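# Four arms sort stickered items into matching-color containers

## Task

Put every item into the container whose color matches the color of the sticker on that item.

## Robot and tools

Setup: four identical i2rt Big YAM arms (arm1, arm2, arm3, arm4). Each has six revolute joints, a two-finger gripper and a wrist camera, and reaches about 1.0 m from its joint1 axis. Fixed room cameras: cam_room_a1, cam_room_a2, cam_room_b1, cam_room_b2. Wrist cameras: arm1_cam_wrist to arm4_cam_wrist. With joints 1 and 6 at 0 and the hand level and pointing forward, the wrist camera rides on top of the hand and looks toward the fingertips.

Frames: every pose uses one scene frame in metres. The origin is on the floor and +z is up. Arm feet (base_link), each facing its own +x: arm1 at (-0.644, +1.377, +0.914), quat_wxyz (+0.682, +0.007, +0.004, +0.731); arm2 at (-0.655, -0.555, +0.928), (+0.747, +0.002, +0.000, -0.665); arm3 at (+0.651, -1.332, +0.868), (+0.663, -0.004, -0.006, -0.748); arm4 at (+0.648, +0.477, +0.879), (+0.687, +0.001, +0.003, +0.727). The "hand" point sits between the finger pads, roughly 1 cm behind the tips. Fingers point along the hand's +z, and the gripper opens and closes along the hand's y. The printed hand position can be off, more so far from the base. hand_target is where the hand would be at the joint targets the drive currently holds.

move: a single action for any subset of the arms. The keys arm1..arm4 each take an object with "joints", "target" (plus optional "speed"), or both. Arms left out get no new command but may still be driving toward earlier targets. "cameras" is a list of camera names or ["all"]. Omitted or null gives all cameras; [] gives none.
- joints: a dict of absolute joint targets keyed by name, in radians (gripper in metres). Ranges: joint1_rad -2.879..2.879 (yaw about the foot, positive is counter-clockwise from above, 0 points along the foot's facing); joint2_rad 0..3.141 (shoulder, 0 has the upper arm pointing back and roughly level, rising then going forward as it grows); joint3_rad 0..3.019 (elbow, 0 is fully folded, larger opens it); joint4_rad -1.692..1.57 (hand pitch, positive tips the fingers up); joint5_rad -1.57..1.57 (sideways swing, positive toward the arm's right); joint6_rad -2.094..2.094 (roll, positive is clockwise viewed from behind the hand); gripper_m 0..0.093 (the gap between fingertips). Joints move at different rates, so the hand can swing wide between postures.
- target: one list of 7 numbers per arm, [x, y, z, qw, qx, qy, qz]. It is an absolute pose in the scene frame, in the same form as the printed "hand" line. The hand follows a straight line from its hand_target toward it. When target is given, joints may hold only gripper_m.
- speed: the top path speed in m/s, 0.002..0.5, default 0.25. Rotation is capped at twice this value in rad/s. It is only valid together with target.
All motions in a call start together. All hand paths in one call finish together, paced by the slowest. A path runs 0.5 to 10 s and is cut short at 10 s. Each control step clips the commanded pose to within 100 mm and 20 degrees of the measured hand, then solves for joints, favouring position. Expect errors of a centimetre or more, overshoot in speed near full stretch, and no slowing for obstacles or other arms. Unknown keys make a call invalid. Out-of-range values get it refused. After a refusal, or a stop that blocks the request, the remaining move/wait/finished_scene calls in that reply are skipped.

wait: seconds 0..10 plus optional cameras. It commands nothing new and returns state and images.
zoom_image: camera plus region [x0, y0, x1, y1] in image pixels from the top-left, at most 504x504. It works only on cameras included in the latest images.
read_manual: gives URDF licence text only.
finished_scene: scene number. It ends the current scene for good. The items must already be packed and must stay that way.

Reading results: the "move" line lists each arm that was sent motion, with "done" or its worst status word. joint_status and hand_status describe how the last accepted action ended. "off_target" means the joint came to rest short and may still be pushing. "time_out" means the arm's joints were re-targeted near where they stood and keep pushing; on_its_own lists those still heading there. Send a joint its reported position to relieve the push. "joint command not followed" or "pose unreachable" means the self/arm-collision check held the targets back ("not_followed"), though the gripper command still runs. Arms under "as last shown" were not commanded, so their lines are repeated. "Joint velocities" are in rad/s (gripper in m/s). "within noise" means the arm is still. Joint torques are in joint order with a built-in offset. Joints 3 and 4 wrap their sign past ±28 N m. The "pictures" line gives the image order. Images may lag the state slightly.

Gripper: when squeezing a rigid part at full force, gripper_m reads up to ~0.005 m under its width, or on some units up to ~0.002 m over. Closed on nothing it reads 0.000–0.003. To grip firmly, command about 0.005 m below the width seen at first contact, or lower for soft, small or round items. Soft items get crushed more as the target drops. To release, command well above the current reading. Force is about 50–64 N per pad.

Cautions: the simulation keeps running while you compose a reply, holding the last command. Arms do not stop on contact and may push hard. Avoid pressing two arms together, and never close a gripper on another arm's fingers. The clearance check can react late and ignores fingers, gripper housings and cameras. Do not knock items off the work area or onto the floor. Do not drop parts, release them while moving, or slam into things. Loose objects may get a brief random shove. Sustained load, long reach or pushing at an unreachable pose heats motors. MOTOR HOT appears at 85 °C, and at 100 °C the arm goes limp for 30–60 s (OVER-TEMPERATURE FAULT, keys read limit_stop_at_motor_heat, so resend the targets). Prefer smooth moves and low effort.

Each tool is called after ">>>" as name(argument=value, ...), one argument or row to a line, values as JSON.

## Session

>>> move(
)

Scene clock: 0.00 s.
Joint torques (N m): no reading
Motor temperatures (°C): arm1=[20 23 26 23 21 21 21] | arm2=[23 24 25 22 22 20 23] | arm3=[24 23 23 23 24 23 23] | arm4=[22 22 23 22 24 21 24]
Heat: arm1: hottest joint3_rad 26 °C; arm2: hottest joint3_rad 25 °C; arm3: hottest joint1_rad 24 °C; arm4: hottest joint5_rad 24 °C.
Joint velocities: within noise
arm1.joint_positions: joint1_rad=+0.263 joint2_rad=+0.541 joint3_rad=+1.448 joint4_rad=-1.274 joint5_rad=+0.156 joint6_rad=+0.460 gripper_m=+0.09396
arm1.joint_status: not commanded
arm1.hand: x=-0.6722 y=+1.5689 z=+1.5123 quat_wxyz=(-0.269, +0.505, -0.648, -0.503) (m; scene frame)
arm1.hand_target: x=-0.6707 y=+1.5650 z=+1.5243 quat_wxyz=(-0.273, +0.499, -0.642, -0.514) (m; scene frame)
arm1.hand_status: not commanded
arm2.joint_positions: joint1_rad=+0.198 joint2_rad=+0.259 joint3_rad=+1.632 joint4_rad=-1.245 joint5_rad=-0.167 joint6_rad=+0.724 gripper_m=+0.09396
arm2.joint_status: not commanded
arm2.hand: x=-0.6328 y=-0.5393 z=+1.6268 quat_wxyz=(-0.736, -0.518, -0.413, +0.142) (m; scene frame)
arm2.hand_target: x=-0.6348 y=-0.5332 z=+1.6300 quat_wxyz=(-0.741, -0.512, -0.410, +0.144) (m; scene frame)
arm2.hand_status: not commanded
arm3.joint_positions: joint1_rad=-0.202 joint2_rad=+0.522 joint3_rad=+1.369 joint4_rad=-1.376 joint5_rad=-0.141 joint6_rad=+0.009 gripper_m=+0.09396
arm3.joint_status: not commanded
arm3.hand: x=+0.6122 y=-1.5130 z=+1.4112 quat_wxyz=(-0.346, -0.682, -0.528, +0.369) (m; scene frame)
arm3.hand_target: x=+0.6130 y=-1.5103 z=+1.4212 quat_wxyz=(-0.352, -0.676, -0.525, +0.378) (m; scene frame)
arm3.hand_status: not commanded
arm4.joint_positions: joint1_rad=+0.128 joint2_rad=+0.492 joint3_rad=+1.422 joint4_rad=-1.388 joint5_rad=-0.180 joint6_rad=-0.624 gripper_m=+0.09396
arm4.joint_status: not commanded
arm4.hand: x=+0.5903 y=+0.6373 z=+1.4468 quat_wxyz=(-0.401, +0.802, -0.272, -0.348) (m; scene frame)
arm4.hand_target: x=+0.5910 y=+0.6334 z=+1.4564 quat_wxyz=(-0.410, +0.797, -0.269, -0.353) (m; scene frame)
arm4.hand_status: not commanded
pictures: arm1_cam_wrist, arm2_cam_wrist, arm3_cam_wrist, arm4_cam_wrist, cam_room_a1, cam_room_a2, cam_room_b1, cam_room_b2
Images, in order (width x height): arm1_cam_wrist 672x504, arm2_cam_wrist 672x504, arm3_cam_wrist 672x504, arm4_cam_wrist 672x504, cam_room_a1 672x504, cam_room_a2 672x504, cam_room_b1 672x504, cam_room_b2 672x504.

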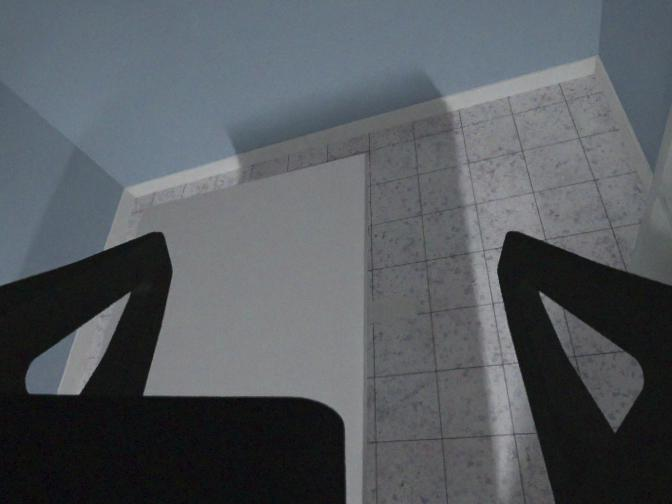

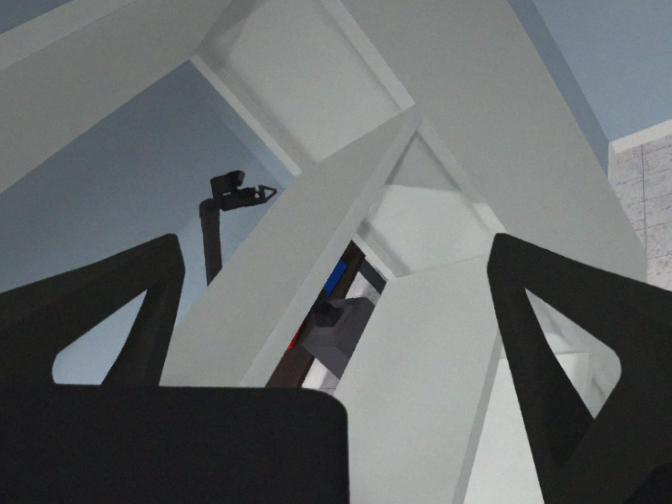

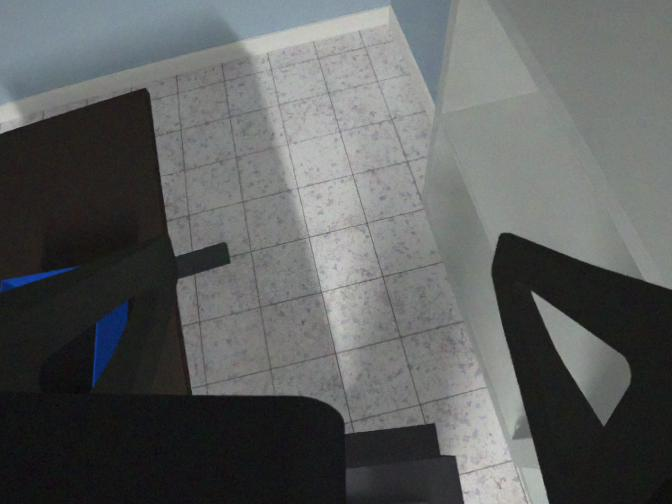

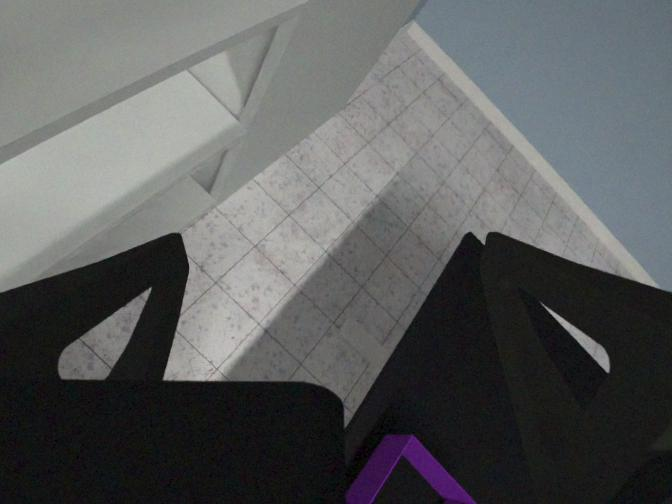

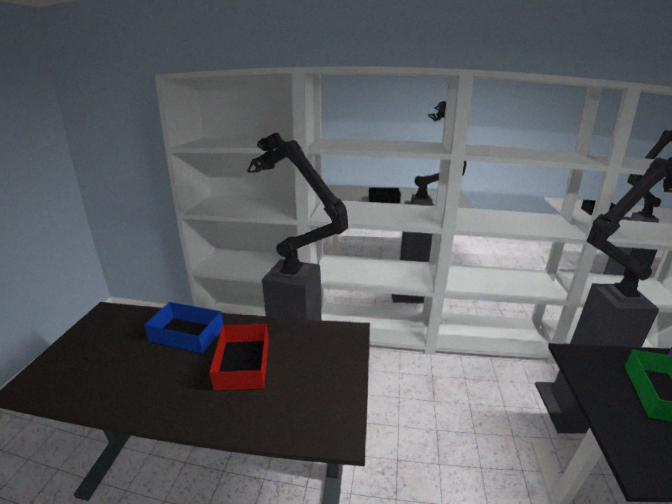

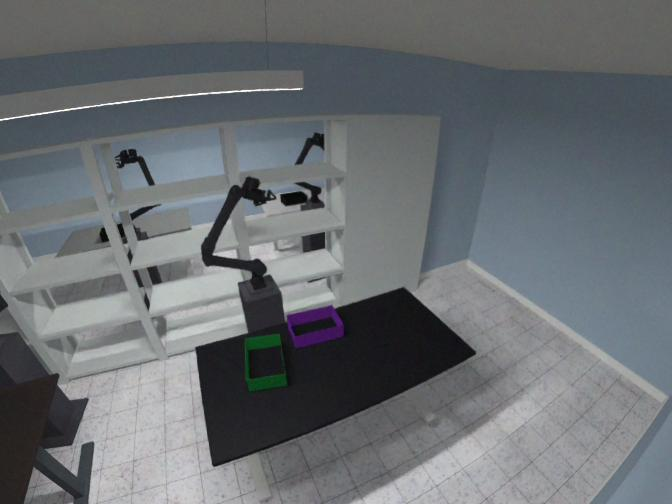

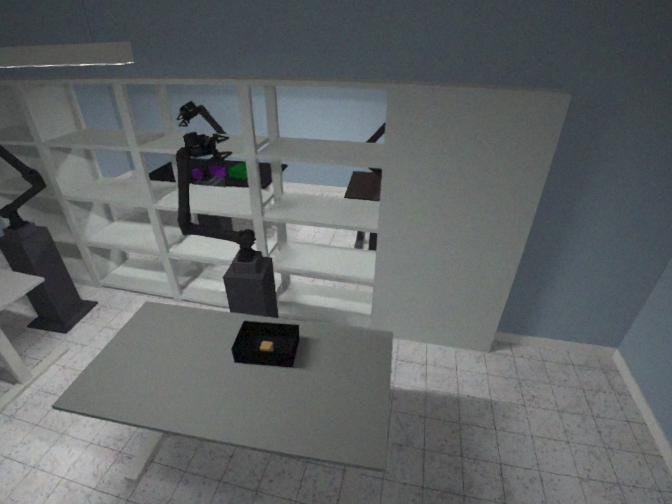

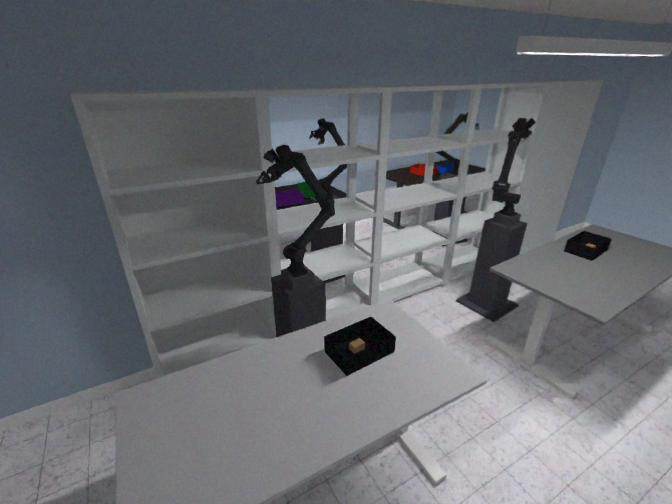

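>>> zoom_image(
  camera="cam_room_b1",
  region=[235, 325, 305, 370],
)

>>> zoom_image(
  camera="cam_room_b2",
  region=[320, 315, 400, 375],
)

>>> zoom_image(
  camera="cam_room_b2",
  region=[560, 225, 620, 265],
)

>>> move(
  arm1={"joints":{"joint1_rad":1.6,"joint2_rad":1.95,"joint3_rad":2.05,"joint4_rad":-1.67,"joint5_rad":0,"joint6_rad":0}},
  arm2={"joints":{"joint1_rad":-1.4,"joint2_rad":1.95,"joint3_rad":2.05,"joint4_rad":-1.67,"joint5_rad":0,"joint6_rad":0}},
  arm3={"joints":{"joint1_rad":1.691,"joint2_rad":1.862,"joint3_rad":2.039,"joint4_rad":-1.669,"joint5_rad":0,"joint6_rad":0}},
  arm4={"joints":{"joint1_rad":-1.627,"joint2_rad":1.862,"joint3_rad":2.039,"joint4_rad":-1.669,"joint5_rad":0,"joint6_rad":0}},
  cameras=["arm1_cam_wrist","arm2_cam_wrist","arm3_cam_wrist","arm4_cam_wrist"],
)

Scaled by 7.200.

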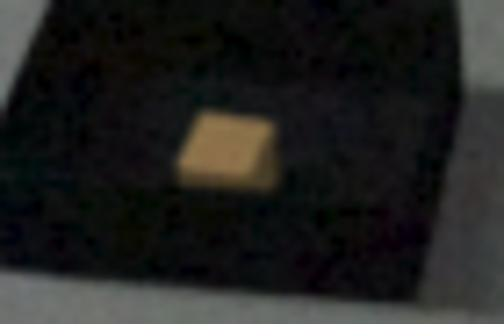

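Scaled by 6.300.

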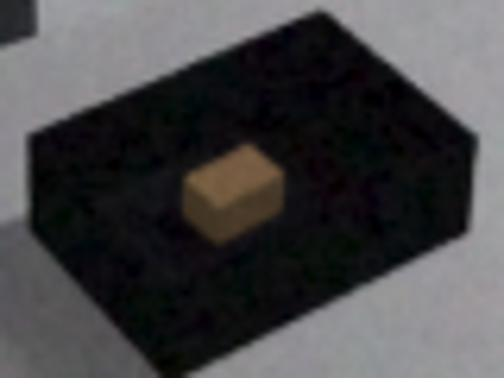

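Scaled by 8.400.

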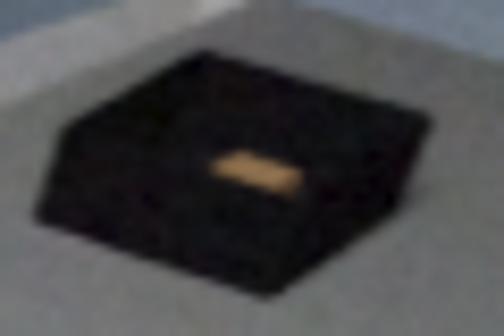

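Scene clock: 9.83 s.
Joint torques (N m): arm1=[-1.85 -18.55 13.29 -0.01 0.08 -0.02] | arm2=[0.09 -20.37 12.51 0.18 -0.05 -0.07] | arm3=[0.03 -20.84 11.12 -0.24 0.13 -0.1] | arm4=[0.91 -21.95 10.69 -0.29 0.08 0.14]
Motor temperatures (°C): arm1=[20 23 27 23 21 21 21] | arm2=[23 24 26 22 22 20 23] | arm3=[24 23 24 23 24 23 23] | arm4=[22 22 24 22 24 21 24]
Heat: arm1: hottest joint3_rad 27 °C; arm2: hottest joint3_rad 26 °C; arm3: hottest joint1_rad 24 °C; arm4: hottest joint3_rad 24 °C.
move: arm1 done; arm2 done; arm3 done; arm4 done
Joint velocities: within noise
arm1.joint_positions: joint1_rad=+1.599 joint2_rad=+1.972 joint3_rad=+2.018 joint4_rad=-1.660 joint5_rad=-0.001 joint6_rad=+0.006 gripper_m=+0.09397
arm1.joint_status: all done
arm1.hand: x=-1.2403 y=+1.3186 z=+1.1477 quat_wxyz=(-0.002, +0.999, +0.045, +0.014) (m; scene frame)
arm1.hand_target: x=-1.2422 y=+1.3179 z=+1.1727 quat_wxyz=(-0.002, +0.999, +0.049, -0.008) (m; scene frame)
arm1.hand_status: not commanded
arm2.joint_positions: joint1_rad=-1.392 joint2_rad=+1.937 joint3_rad=+2.027 joint4_rad=-1.658 joint5_rad=+0.001 joint6_rad=+0.014 gripper_m=+0.09398
arm2.joint_status: all done
arm2.hand: x=-1.2317 y=-0.7308 z=+1.1750 quat_wxyz=(+0.002, -0.990, -0.140, +0.001) (m; scene frame)
arm2.hand_target: x=-1.2362 y=-0.7275 z=+1.1760 quat_wxyz=(+0.001, -0.990, -0.143, -0.001) (m; scene frame)
arm2.hand_status: not commanded
arm3.joint_positions: joint1_rad=+1.703 joint2_rad=+1.864 joint3_rad=+2.013 joint4_rad=-1.661 joint5_rad=-0.002 joint6_rad=+0.005 gripper_m=+0.09398
arm3.joint_status: all done
arm3.hand: x=+1.2391 y=-1.3212 z=+1.1526 quat_wxyz=(-0.030, +0.003, -1.000, +0.006) (m; scene frame)
arm3.hand_target: x=+1.2416 y=-1.3284 z=+1.1640 quat_wxyz=(-0.040, +0.000, -0.999, +0.007) (m; scene frame)
arm3.hand_status: not commanded
arm4.joint_positions: joint1_rad=-1.622 joint2_rad=+1.871 joint3_rad=+2.007 joint4_rad=-1.658 joint5_rad=+0.001 joint6_rad=-0.011 gripper_m=+0.09398
arm4.joint_status: all done
arm4.hand: x=+1.2381 y=+0.4807 z=+1.1545 quat_wxyz=(-0.022, +0.008, -1.000, +0.002) (m; scene frame)
arm4.hand_target: x=+1.2402 y=+0.4780 z=+1.1723 quat_wxyz=(-0.037, +0.000, -0.999, +0.002) (m; scene frame)
arm4.hand_status: not commanded
pictures: arm1_cam_wrist, arm2_cam_wrist, arm3_cam_wrist, arm4_cam_wrist
Images, in order (width x height): arm1_cam_wrist 672x504, arm2_cam_wrist 672x504, arm3_cam_wrist 672x504, arm4_cam_wrist 672x504.

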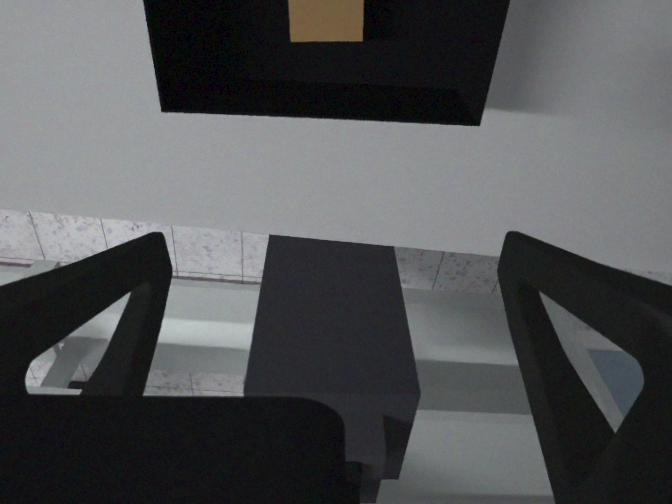

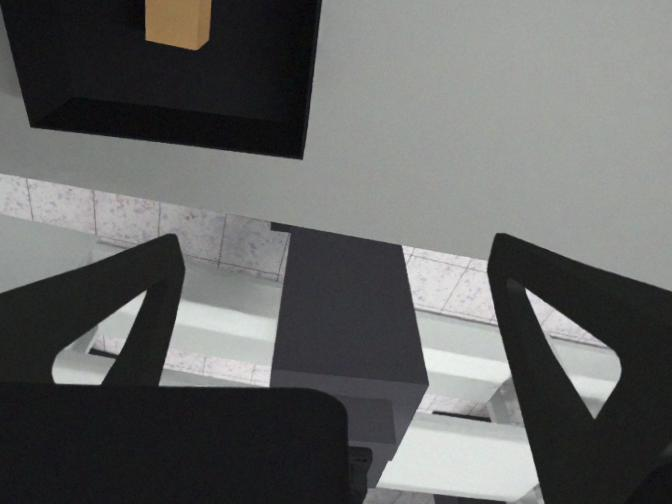

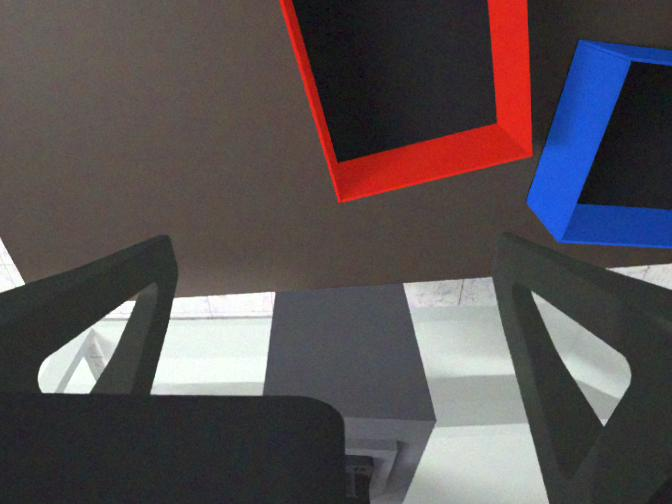

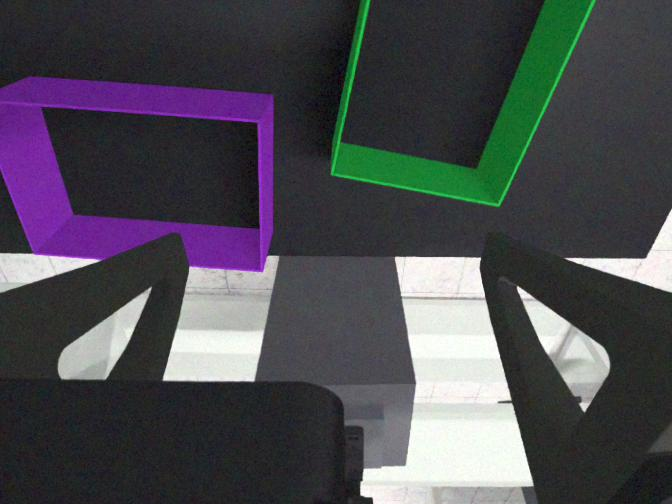

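>>> move(
  arm1={"target":[-1.265,1.305,0.95,0.0137,0.968,0.055,-0.2415],"speed":0.35},
  arm2={"target":[-1.20,-0.89,0.95,0.0665,0.933,0.267,-0.2327],"speed":0.35},
  arm3={"joints":{"joint2_rad":0.761,"joint3_rad":1.138,"joint4_rad":-1.337}},
  arm4={"joints":{"joint2_rad":0.761,"joint3_rad":1.138,"joint4_rad":-1.337}},
  cameras=["arm1_cam_wrist","arm2_cam_wrist","arm3_cam_wrist","arm4_cam_wrist"],
)

Scene clock: 25.93 s.
Joint torques (N m): arm1=[-1.32 -13.92 9.85 1.85 0 0] | arm2=[0.5 -17.79 9.1 2.45 0.14 -0.07] | arm3=[0.44 -2.26 8.76 1.62 0.12 -0.1] | arm4=[0.21 -2.61 8.75 1.32 0.08 0.16]
Motor temperatures (°C): arm1=[20 25 30 23 21 21 21] | arm2=[23 25 29 22 22 20 23] | arm3=[24 25 26 23 24 23 23] | arm4=[22 22 26 22 24 21 24]
Heat: arm1: hottest joint3_rad 30 °C; arm2: hottest joint3_rad 29 °C; arm3: hottest joint3_rad 26 °C; arm4: hottest joint3_rad 26 °C.
move: arm1 done; arm2 off_target; arm3 done; arm4 done
Joint velocities: within noise
arm1.joint_positions: joint1_rad=+1.607 joint2_rad=+1.879 joint3_rad=+1.255 joint4_rad=-0.488 joint5_rad=-0.002 joint6_rad=+0.006 gripper_m=+0.09397
arm1.joint_status: not commanded
arm1.hand: x=-1.2601 y=+1.3123 z=+0.9506 quat_wxyz=(+0.012, +0.971, +0.049, -0.235) (m; scene frame)
arm1.hand_target: x=-1.2648 y=+1.3051 z=+0.9501 quat_wxyz=(+0.014, +0.969, +0.055, -0.242) (m; scene frame)
arm1.hand_status: done (0.009 m and 1.1 deg from the pose sent, 0.200 m and 29.7 deg at the start)
arm2.joint_positions: joint1_rad=-1.133 joint2_rad=+1.888 joint3_rad=+1.297 joint4_rad=-0.472 joint5_rad=-0.008 joint6_rad=+0.009 gripper_m=+0.09398
arm2.joint_status: not commanded
arm2.hand: x=-1.1995 y=-0.8940 z=+0.9671 quat_wxyz=(-0.072, -0.932, -0.262, +0.238) (m; scene frame)
arm2.hand_target: x=-1.1995 y=-0.8898 z=+0.9502 quat_wxyz=(-0.066, -0.933, -0.267, +0.232) (m; scene frame)
arm2.hand_status: off_target (0.018 m and 1.1 deg from the pose sent, 0.277 m and 32.1 deg at the start)
arm3.joint_positions: joint1_rad=+1.703 joint2_rad=+0.765 joint3_rad=+1.144 joint4_rad=-1.348 joint5_rad=-0.002 joint6_rad=+0.005 gripper_m=+0.09398
arm3.joint_status: all done
arm3.hand: x=+0.9401 y=-1.3232 z=+1.2483 quat_wxyz=(-0.297, +0.005, -0.955, +0.003) (m; scene frame)
arm3.hand_target: x=+0.9411 y=-1.3271 z=+1.2478 quat_wxyz=(-0.301, +0.002, -0.954, +0.007) (m; scene frame)
arm3.hand_status: not commanded
arm4.joint_positions: joint1_rad=-1.622 joint2_rad=+0.765 joint3_rad=+1.138 joint4_rad=-1.350 joint5_rad=+0.001 joint6_rad=-0.011 gripper_m=+0.09398
arm4.joint_status: all done
arm4.hand: x=+0.9386 y=+0.4796 z=+1.2550 quat_wxyz=(-0.290, +0.008, -0.957, +0.003) (m; scene frame)
arm4.hand_target: x=+0.9403 y=+0.4782 z=+1.2579 quat_wxyz=(-0.298, +0.001, -0.954, +0.002) (m; scene frame)
arm4.hand_status: not commanded
pictures: arm1_cam_wrist, arm2_cam_wrist, arm3_cam_wrist, arm4_cam_wrist
Images, in order (width x height): arm1_cam_wrist 672x504, arm2_cam_wrist 672x504, arm3_cam_wrist 672x504, arm4_cam_wrist 672x504.

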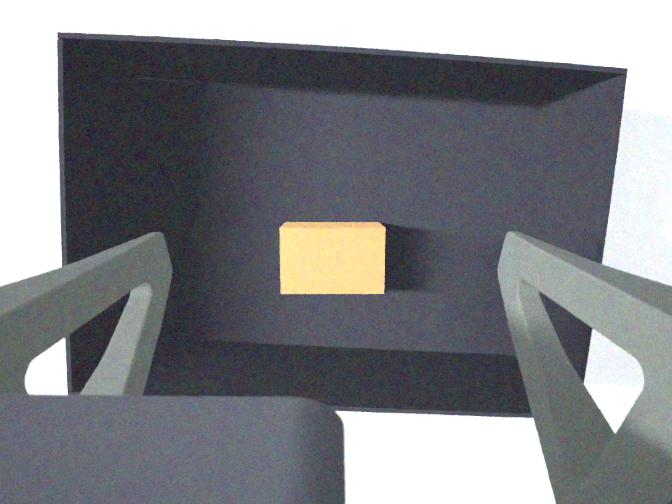

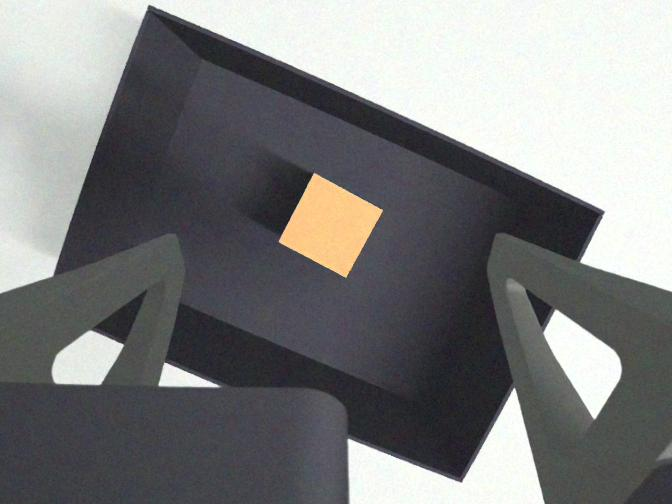

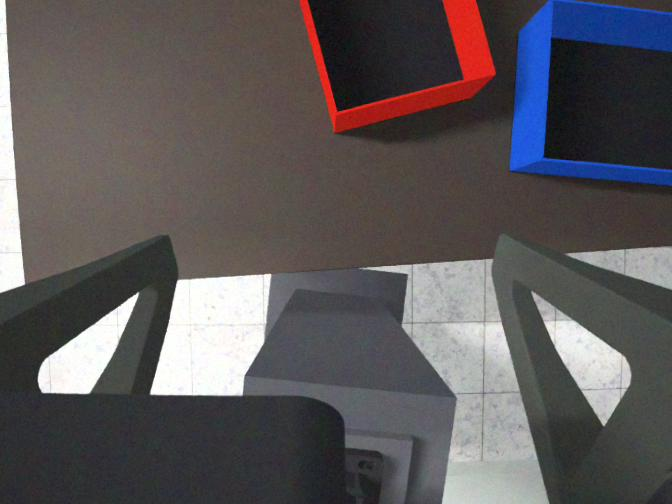

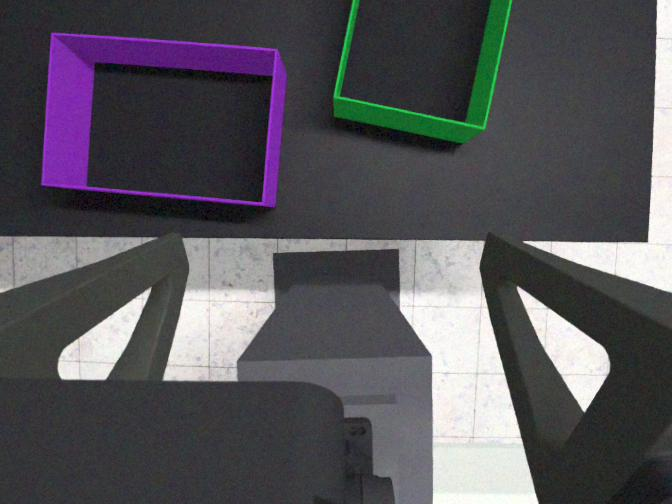

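>>> move(
  arm1={"target":[-1.242,1.310,0.80,0.0122,0.969,0.049,-0.2417],"speed":0.25},
  arm2={"target":[-1.207,-0.891,0.80,0.0072,0.970,0.0288,-0.242],"speed":0.25},
  cameras=["arm1_cam_wrist","arm2_cam_wrist"],
)

Scene clock: 46.10 s.
Joint torques (N m): arm1=[-0.73 -14.8 7.06 1.74 0.11 0.11] | arm2=[1.44 -19.84 10.76 2.11 0.4 0.21] | arm3=[0.5 -2.61 8.77 1.63 0.13 -0.1] | arm4=[0.32 -2.9 8.76 1.31 0.06 0.14]
Motor temperatures (°C): arm1=[20 25 31 23 21 21 21] | arm2=[23 25 30 22 22 20 23] | arm3=[24 24 27 23 24 23 23] | arm4=[22 22 28 22 24 21 24]
Heat: arm1: hottest joint3_rad 31 °C; arm2: hottest joint3_rad 30 °C; arm3: hottest joint3_rad 27 °C; arm4: hottest joint3_rad 28 °C.
move: arm1 done; arm2 off_target
Joint velocities: within noise
arm1.joint_positions: joint1_rad=+1.607 joint2_rad=+2.123 joint3_rad=+1.131 joint4_rad=-0.119 joint5_rad=+0.000 joint6_rad=+0.006 gripper_m=+0.09397
arm1.joint_status: not commanded
arm1.hand: x=-1.2383 y=+1.3157 z=+0.7999 quat_wxyz=(+0.011, +0.971, +0.048, -0.235) (m; scene frame)
arm1.hand_target: x=-1.2420 y=+1.3101 z=+0.8002 quat_wxyz=(+0.012, +0.969, +0.049, -0.242) (m; scene frame)
arm1.hand_status: done (0.007 m and 0.9 deg from the pose sent, 0.152 m and 0.8 deg at the start)
arm2.joint_positions: joint1_rad=-1.083 joint2_rad=+2.200 joint3_rad=+1.285 joint4_rad=-0.264 joint5_rad=+0.244 joint6_rad=+0.485 gripper_m=+0.09398
arm2.joint_status: not commanded
arm2.hand: x=-1.1922 y=-0.8756 z=+0.7972 quat_wxyz=(+0.003, -0.974, -0.035, +0.226) (m; scene frame)
arm2.hand_target: x=-1.2062 y=-0.8907 z=+0.8008 quat_wxyz=(-0.008, -0.970, -0.029, +0.242) (m; scene frame)
arm2.hand_status: off_target (0.022 m and 2.4 deg from the pose sent, 0.167 m and 28.2 deg at the start)
arm3, arm4: as last shown
pictures: arm1_cam_wrist, arm2_cam_wrist
Images, in order (width x height): arm1_cam_wrist 672x504, arm2_cam_wrist 672x504.

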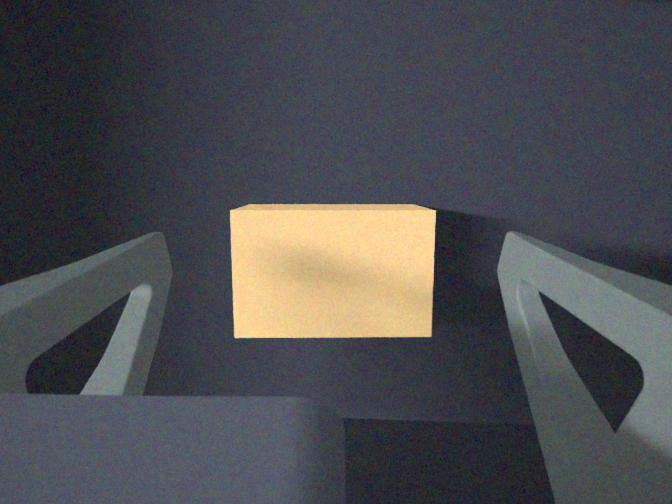

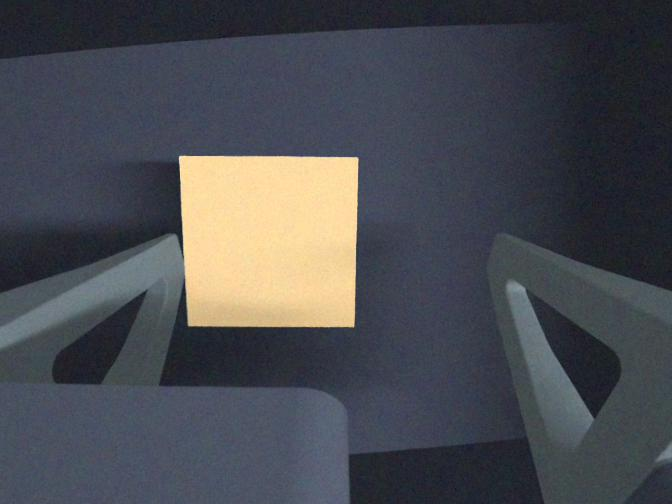

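>>> move(
  arm1={"target":[-1.233,1.309,0.757,0.0122,0.969,0.049,-0.2417],"speed":0.12},
  arm2={"target":[-1.211,-0.913,0.80,0.0072,0.970,0.0288,-0.242],"speed":0.2},
  cameras=["arm1_cam_wrist","arm2_cam_wrist"],
)

Scene clock: 54.10 s.
Joint torques (N m): arm1=[-0.85 -15.09 6.01 1.65 0.11 0.08] | arm2=[1.2 -18.96 11.07 1.05 0.41 0.21] | arm3=[0.38 -2.61 8.77 1.65 0.12 -0.1] | arm4=[0.62 -2.84 8.72 1.35 0.08 0.18]
Motor temperatures (°C): arm1=[20 25 30 23 21 21 21] | arm2=[23 26 30 22 22 20 23] | arm3=[24 24 27 23 24 23 23] | arm4=[22 22 28 22 24 21 24]
Heat: arm1: hottest joint3_rad 30 °C; arm2: hottest joint3_rad 30 °C; arm3: hottest joint3_rad 27 °C; arm4: hottest joint3_rad 28 °C.
move: arm1 done; arm2 off_target
Joint velocities: within noise
arm1.joint_positions: joint1_rad=+1.609 joint2_rad=+2.210 joint3_rad=+1.117 joint4_rad=-0.019 joint5_rad=+0.002 joint6_rad=+0.010 gripper_m=+0.09397
arm1.joint_status: not commanded
arm1.hand: x=-1.2297 y=+1.3160 z=+0.7571 quat_wxyz=(+0.010, +0.971, +0.047, -0.235) (m; scene frame)
arm1.hand_target: x=-1.2328 y=+1.3089 z=+0.7570 quat_wxyz=(+0.012, +0.969, +0.049, -0.241) (m; scene frame)
arm1.hand_status: done (0.008 m and 0.9 deg from the pose sent, 0.044 m and 0.9 deg at the start)
arm2.joint_positions: joint1_rad=-1.053 joint2_rad=+2.212 joint3_rad=+1.347 joint4_rad=-0.274 joint5_rad=+0.255 joint6_rad=+0.510 gripper_m=+0.09398
arm2.joint_status: not commanded
arm2.hand: x=-1.2051 y=-0.9058 z=+0.8104 quat_wxyz=(-0.009, -0.969, -0.034, +0.245) (m; scene frame)
arm2.hand_target: x=-1.2104 y=-0.9127 z=+0.8002 quat_wxyz=(-0.007, -0.970, -0.029, +0.242) (m; scene frame)
arm2.hand_status: off_target (0.014 m and 0.7 deg from the pose sent, 0.042 m and 2.4 deg at the start)
arm3, arm4: as last shown
pictures: arm1_cam_wrist, arm2_cam_wrist
Images, in order (width x height): arm1_cam_wrist 672x504, arm2_cam_wrist 672x504.

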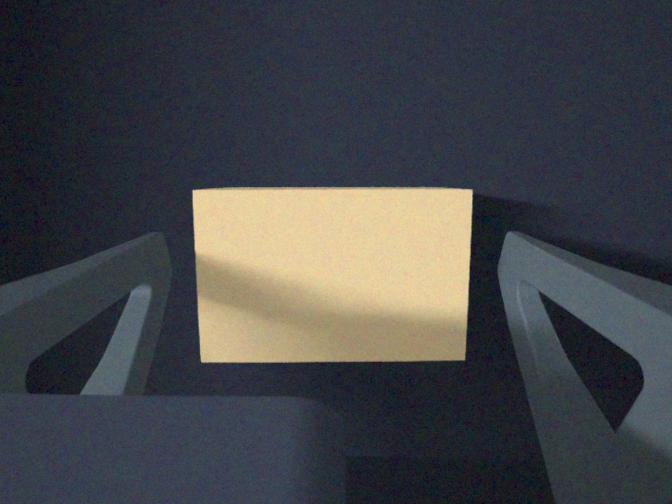

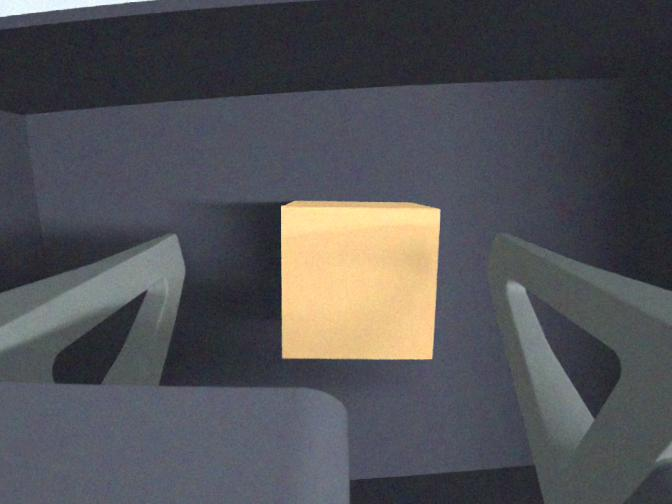

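>>> move(
  arm1={"target":[-1.233,1.309,0.745,0.0122,0.969,0.049,-0.2417],"speed":0.12},
  arm2={"target":[-1.203,-0.903,0.757,0.0072,0.970,0.0288,-0.242],"speed":0.12},
  cameras=["arm2_cam_wrist"],
)

>>> move(
  arm1={"joints":{"gripper_m":0.055}},
  cameras=["arm1_cam_wrist","arm2_cam_wrist"],
)

Scene clock: 63.77 s.
Joint torques (N m): arm1=[-0.5 -14.04 6.49 1.85 0.1 0.11] | arm2=[0.67 -20.01 8.28 2.25 0.31 0.16] | arm3=[0.26 -2.67 8.76 1.65 0.11 -0.11] | arm4=[0.26 -2.96 8.76 1.4 0.07 0.15]
Motor temperatures (°C): arm1=[20 25 30 23 21 21 21] | arm2=[23 26 31 22 22 20 23] | arm3=[24 24 28 23 24 23 23] | arm4=[22 22 29 22 24 21 24]
Heat: arm1: hottest joint3_rad 30 °C; arm2: hottest joint3_rad 31 °C; arm3: hottest joint3_rad 28 °C; arm4: hottest joint3_rad 29 °C.
move: arm1 done; arm2 off_target
Joint velocities: within noise
arm1.joint_positions: joint1_rad=+1.609 joint2_rad=+2.230 joint3_rad=+1.117 joint4_rad=+0.003 joint5_rad=+0.002 joint6_rad=+0.010 gripper_m=+0.09397
arm1.joint_status: not commanded
arm1.hand: x=-1.2288 y=+1.3161 z=+0.7484 quat_wxyz=(+0.011, +0.971, +0.047, -0.236) (m; scene frame)
arm1.hand_target: x=-1.2327 y=+1.3090 z=+0.7450 quat_wxyz=(+0.012, +0.969, +0.049, -0.242) (m; scene frame)
arm1.hand_status: done (0.009 m and 0.8 deg from the pose sent, 0.014 m and 0.9 deg at the start)
arm2.joint_positions: joint1_rad=-1.053 joint2_rad=+2.289 joint3_rad=+1.347 joint4_rad=-0.208 joint5_rad=+0.256 joint6_rad=+0.510 gripper_m=+0.09398
arm2.joint_status: not commanded
arm2.hand: x=-1.2001 y=-0.9019 z=+0.7687 quat_wxyz=(-0.006, -0.970, -0.034, +0.241) (m; scene frame)
arm2.hand_target: x=-1.2027 y=-0.9028 z=+0.7573 quat_wxyz=(-0.007, -0.970, -0.029, +0.242) (m; scene frame)
arm2.hand_status: off_target (0.012 m and 0.7 deg from the pose sent, 0.053 m and 0.7 deg at the start)
arm3, arm4: as last shown
pictures: arm2_cam_wrist
Images, in order (width x height): arm2_cam_wrist 672x504.

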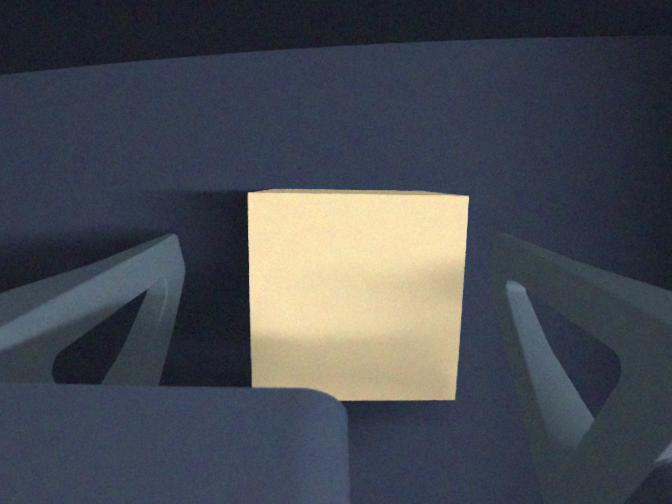

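Scene clock: 64.33 s.
Joint torques (N m): arm1=[-0.85 -13.8 6.49 1.83 0.11 0.11] | arm2=[0.79 -20.01 8.27 2.22 0.31 0.16] | arm3=[0.44 -2.61 8.76 1.59 0.11 -0.1] | arm4=[0.32 -2.96 8.61 1.24 0.1 0.14]
Motor temperatures (°C): arm1=[20 25 30 23 21 21 21] | arm2=[23 26 30 22 22 20 23] | arm3=[24 24 28 23 24 23 23] | arm4=[22 22 29 22 24 21 24]
Heat: arm1: hottest joint3_rad 30 °C; arm2: hottest joint3_rad 30 °C; arm3: hottest joint3_rad 28 °C; arm4: hottest joint3_rad 29 °C.
move: arm1 off_target
Joint velocities: within noise
arm1.joint_positions: joint1_rad=+1.609 joint2_rad=+2.230 joint3_rad=+1.117 joint4_rad=+0.003 joint5_rad=+0.003 joint6_rad=+0.010 gripper_m=+0.06873
arm1.joint_status: gripper_m off_target (ended at +0.06876, target +0.05500)
arm1.hand: x=-1.2288 y=+1.3162 z=+0.7485 quat_wxyz=(+0.010, +0.971, +0.047, -0.236) (m; scene frame)
arm1.hand_target: x=-1.2327 y=+1.3091 z=+0.7450 quat_wxyz=(+0.012, +0.969, +0.049, -0.241) (m; scene frame)
arm1.hand_status: not commanded
arm2, arm3, arm4: as last shown
pictures: arm1_cam_wrist, arm2_cam_wrist
Images, in order (width x height): arm1_cam_wrist 672x504, arm2_cam_wrist 672x504.

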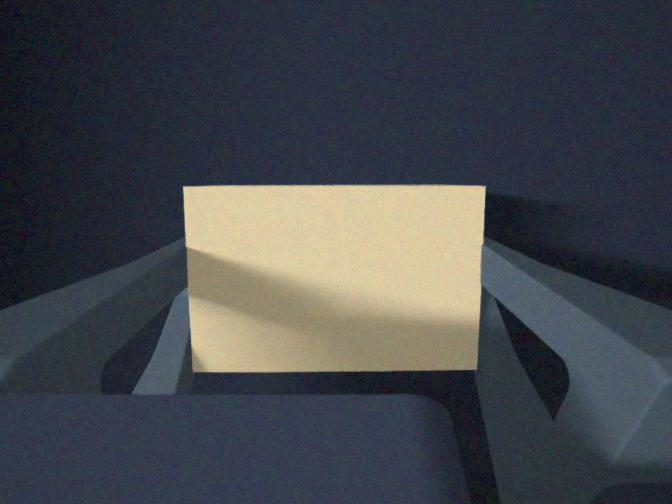

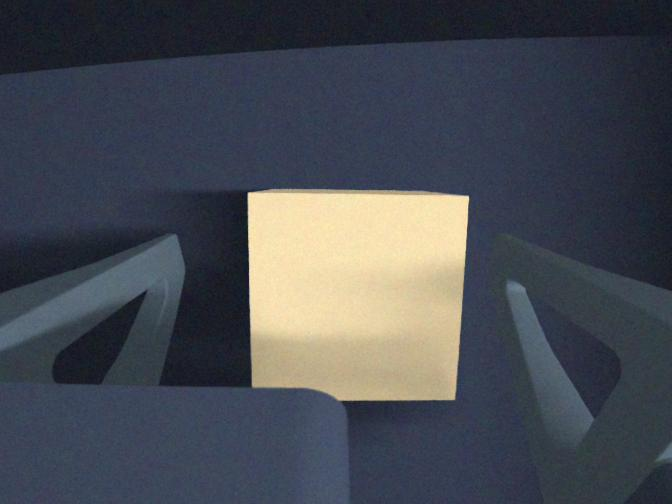

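>>> move(
  arm1={"target":[-1.215,1.312,1.05,0.0122,0.969,0.049,-0.2417],"speed":0.3},
  arm2={"target":[-1.202,-0.899,0.738,0.0072,0.970,0.0288,-0.242],"speed":0.12},
  cameras=["arm1_cam_wrist","arm2_cam_wrist"],
)

>>> move(
  arm1={"joints":{"joint2_rad":0.761,"joint3_rad":1.138,"joint4_rad":-1.467,"joint5_rad":0,"joint6_rad":0}},
  arm2={"joints":{"gripper_m":0.035}},
  cameras=["arm1_cam_wrist","arm2_cam_wrist","cam_room_b2"],
)

>>> zoom_image(
  camera="cam_room_b2",
  region=[270, 170, 390, 290],
)

Scene clock: 71.60 s.
Joint torques (N m): arm1=[-0.56 -11.81 14.35 0.77 -0.02 0.06] | arm2=[0.38 -19.19 8.02 2.26 0.23 0.12] | arm3=[0.26 -2.61 8.73 1.65 0.13 -0.1] | arm4=[0.38 -2.78 8.72 1.36 0.1 0.14]
Motor temperatures (°C): arm1=[20 25 30 23 21 21 21] | arm2=[23 26 30 22 22 20 23] | arm3=[24 24 28 23 24 23 23] | arm4=[22 22 29 22 24 21 24]
Heat: arm1: hottest joint3_rad 30 °C; arm2: hottest joint3_rad 30 °C; arm3: hottest joint3_rad 28 °C; arm4: hottest joint3_rad 29 °C.
move: arm1 off_target; arm2 off_target
Joint velocities: within noise
arm1.joint_positions: joint1_rad=+1.609 joint2_rad=+1.641 joint3_rad=+1.171 joint4_rad=-0.663 joint5_rad=+0.003 joint6_rad=+0.012 gripper_m=+0.06873
arm1.joint_status: not commanded
arm1.hand: x=-1.1996 y=+1.3182 z=+1.0301 quat_wxyz=(+0.010, +0.973, +0.046, -0.224) (m; scene frame)
arm1.hand_target: x=-1.2142 y=+1.3121 z=+1.0503 quat_wxyz=(+0.012, +0.969, +0.049, -0.242) (m; scene frame)
arm1.hand_status: off_target (0.026 m and 2.1 deg from the pose sent, 0.302 m and 0.7 deg at the start)
arm2.joint_positions: joint1_rad=-1.053 joint2_rad=+2.316 joint3_rad=+1.347 joint4_rad=-0.171 joint5_rad=+0.256 joint6_rad=+0.510 gripper_m=+0.09398
arm2.joint_status: not commanded
arm2.hand: x=-1.2002 y=-0.9020 z=+0.7555 quat_wxyz=(-0.009, -0.969, -0.033, +0.245) (m; scene frame)
arm2.hand_target: x=-1.2014 y=-0.8987 z=+0.7385 quat_wxyz=(-0.007, -0.970, -0.029, +0.242) (m; scene frame)
arm2.hand_status: off_target (0.018 m and 0.7 deg from the pose sent, 0.031 m and 0.7 deg at the start)
arm3, arm4: as last shown
pictures: arm1_cam_wrist, arm2_cam_wrist
Images, in order (width x height): arm1_cam_wrist 672x504, arm2_cam_wrist 672x504.

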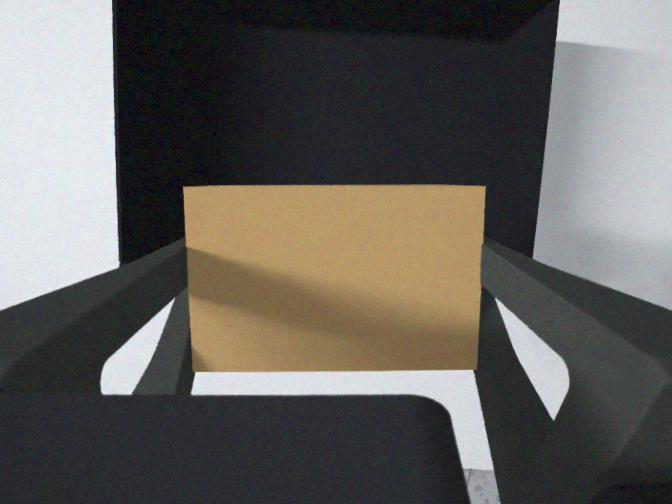

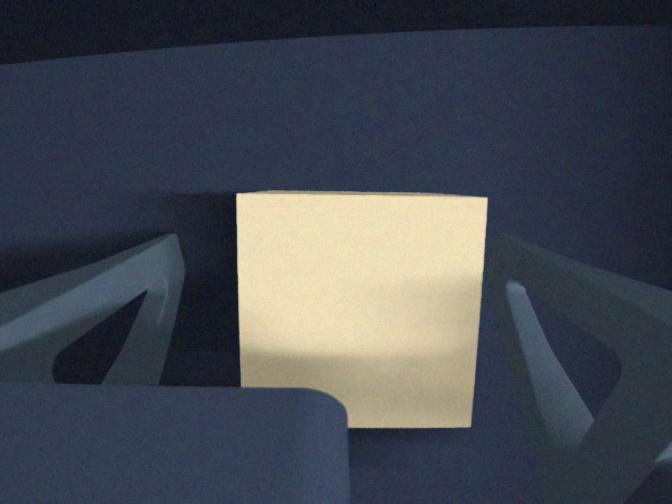

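Scene clock: 73.10 s.
Joint torques (N m): arm1=[-1.38 1.14 12.3 0.75 -0.04 -0.07] | arm2=[0.44 -19.25 8.01 2.22 0.24 0.12] | arm3=[0.5 -2.67 8.77 1.61 0.12 -0.09] | arm4=[0.38 -2.2 8.73 1.42 0.05 0.14]
Motor temperatures (°C): arm1=[20 25 30 23 21 21 21] | arm2=[23 26 30 22 22 20 23] | arm3=[24 24 28 23 24 23 23] | arm4=[22 22 29 22 24 21 24]
Heat: arm1: hottest joint3_rad 30 °C; arm2: hottest joint3_rad 30 °C; arm3: hottest joint3_rad 28 °C; arm4: hottest joint3_rad 29 °C.
move: arm1 done; arm2 off_target
Joint velocities: within noise
arm1.joint_positions: joint1_rad=+1.609 joint2_rad=+0.758 joint3_rad=+1.120 joint4_rad=-1.460 joint5_rad=+0.002 joint6_rad=+0.008 gripper_m=+0.06873
arm1.joint_status: all done
arm1.hand: x=-0.8993 y=+1.3490 z=+1.2745 quat_wxyz=(+0.011, +0.969, +0.048, -0.241) (m; scene frame)
arm1.hand_target: x=-0.8996 y=+1.3467 z=+1.2813 quat_wxyz=(+0.012, +0.968, +0.056, -0.245) (m; scene frame)
arm1.hand_status: not commanded
arm2.joint_positions: joint1_rad=-1.053 joint2_rad=+2.316 joint3_rad=+1.347 joint4_rad=-0.170 joint5_rad=+0.255 joint6_rad=+0.510 gripper_m=+0.05316
arm2.joint_status: gripper_m off_target (ended at +0.05318, target +0.03500)
arm2.hand: x=-1.2003 y=-0.9022 z=+0.7555 quat_wxyz=(-0.009, -0.969, -0.033, +0.245) (m; scene frame)
arm2.hand_target: x=-1.2014 y=-0.8987 z=+0.7385 quat_wxyz=(-0.007, -0.970, -0.029, +0.242) (m; scene frame)
arm2.hand_status: not commanded
arm3, arm4: as last shown
pictures: arm1_cam_wrist, arm2_cam_wrist, cam_room_b2
Images, in order (width x height): arm1_cam_wrist 672x504, arm2_cam_wrist 672x504, cam_room_b2 672x504.

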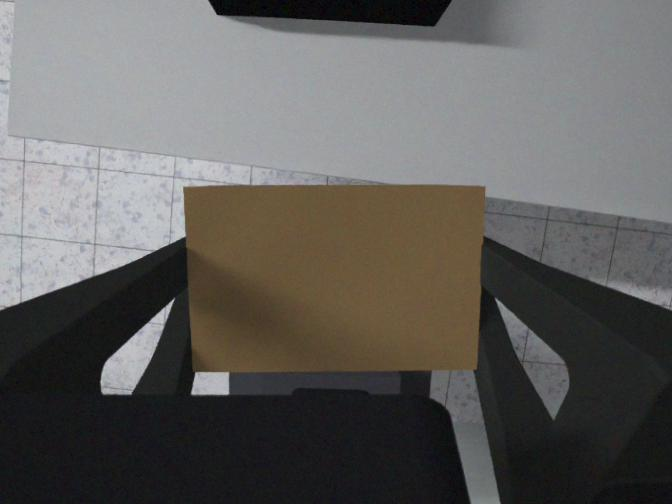

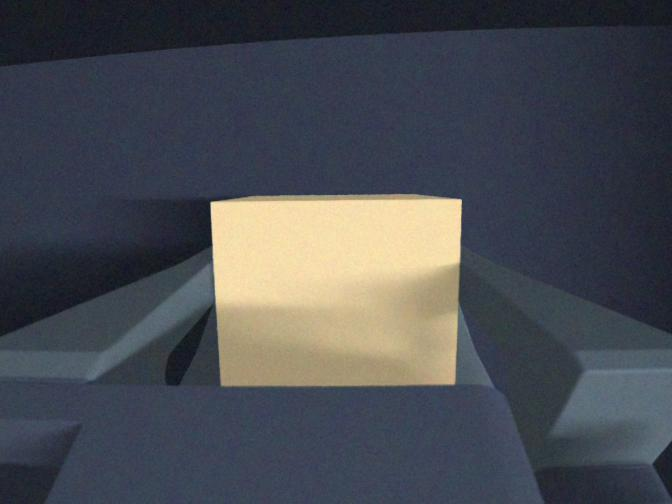

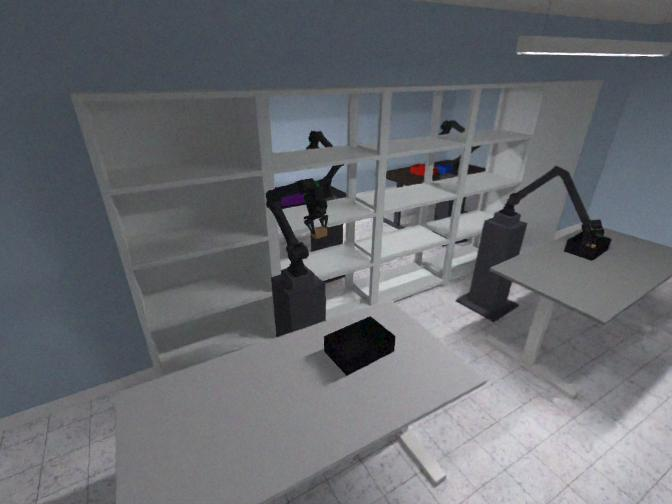

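Scaled by 4.200.

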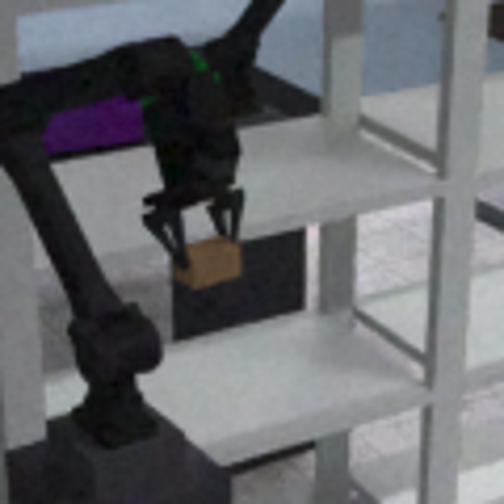

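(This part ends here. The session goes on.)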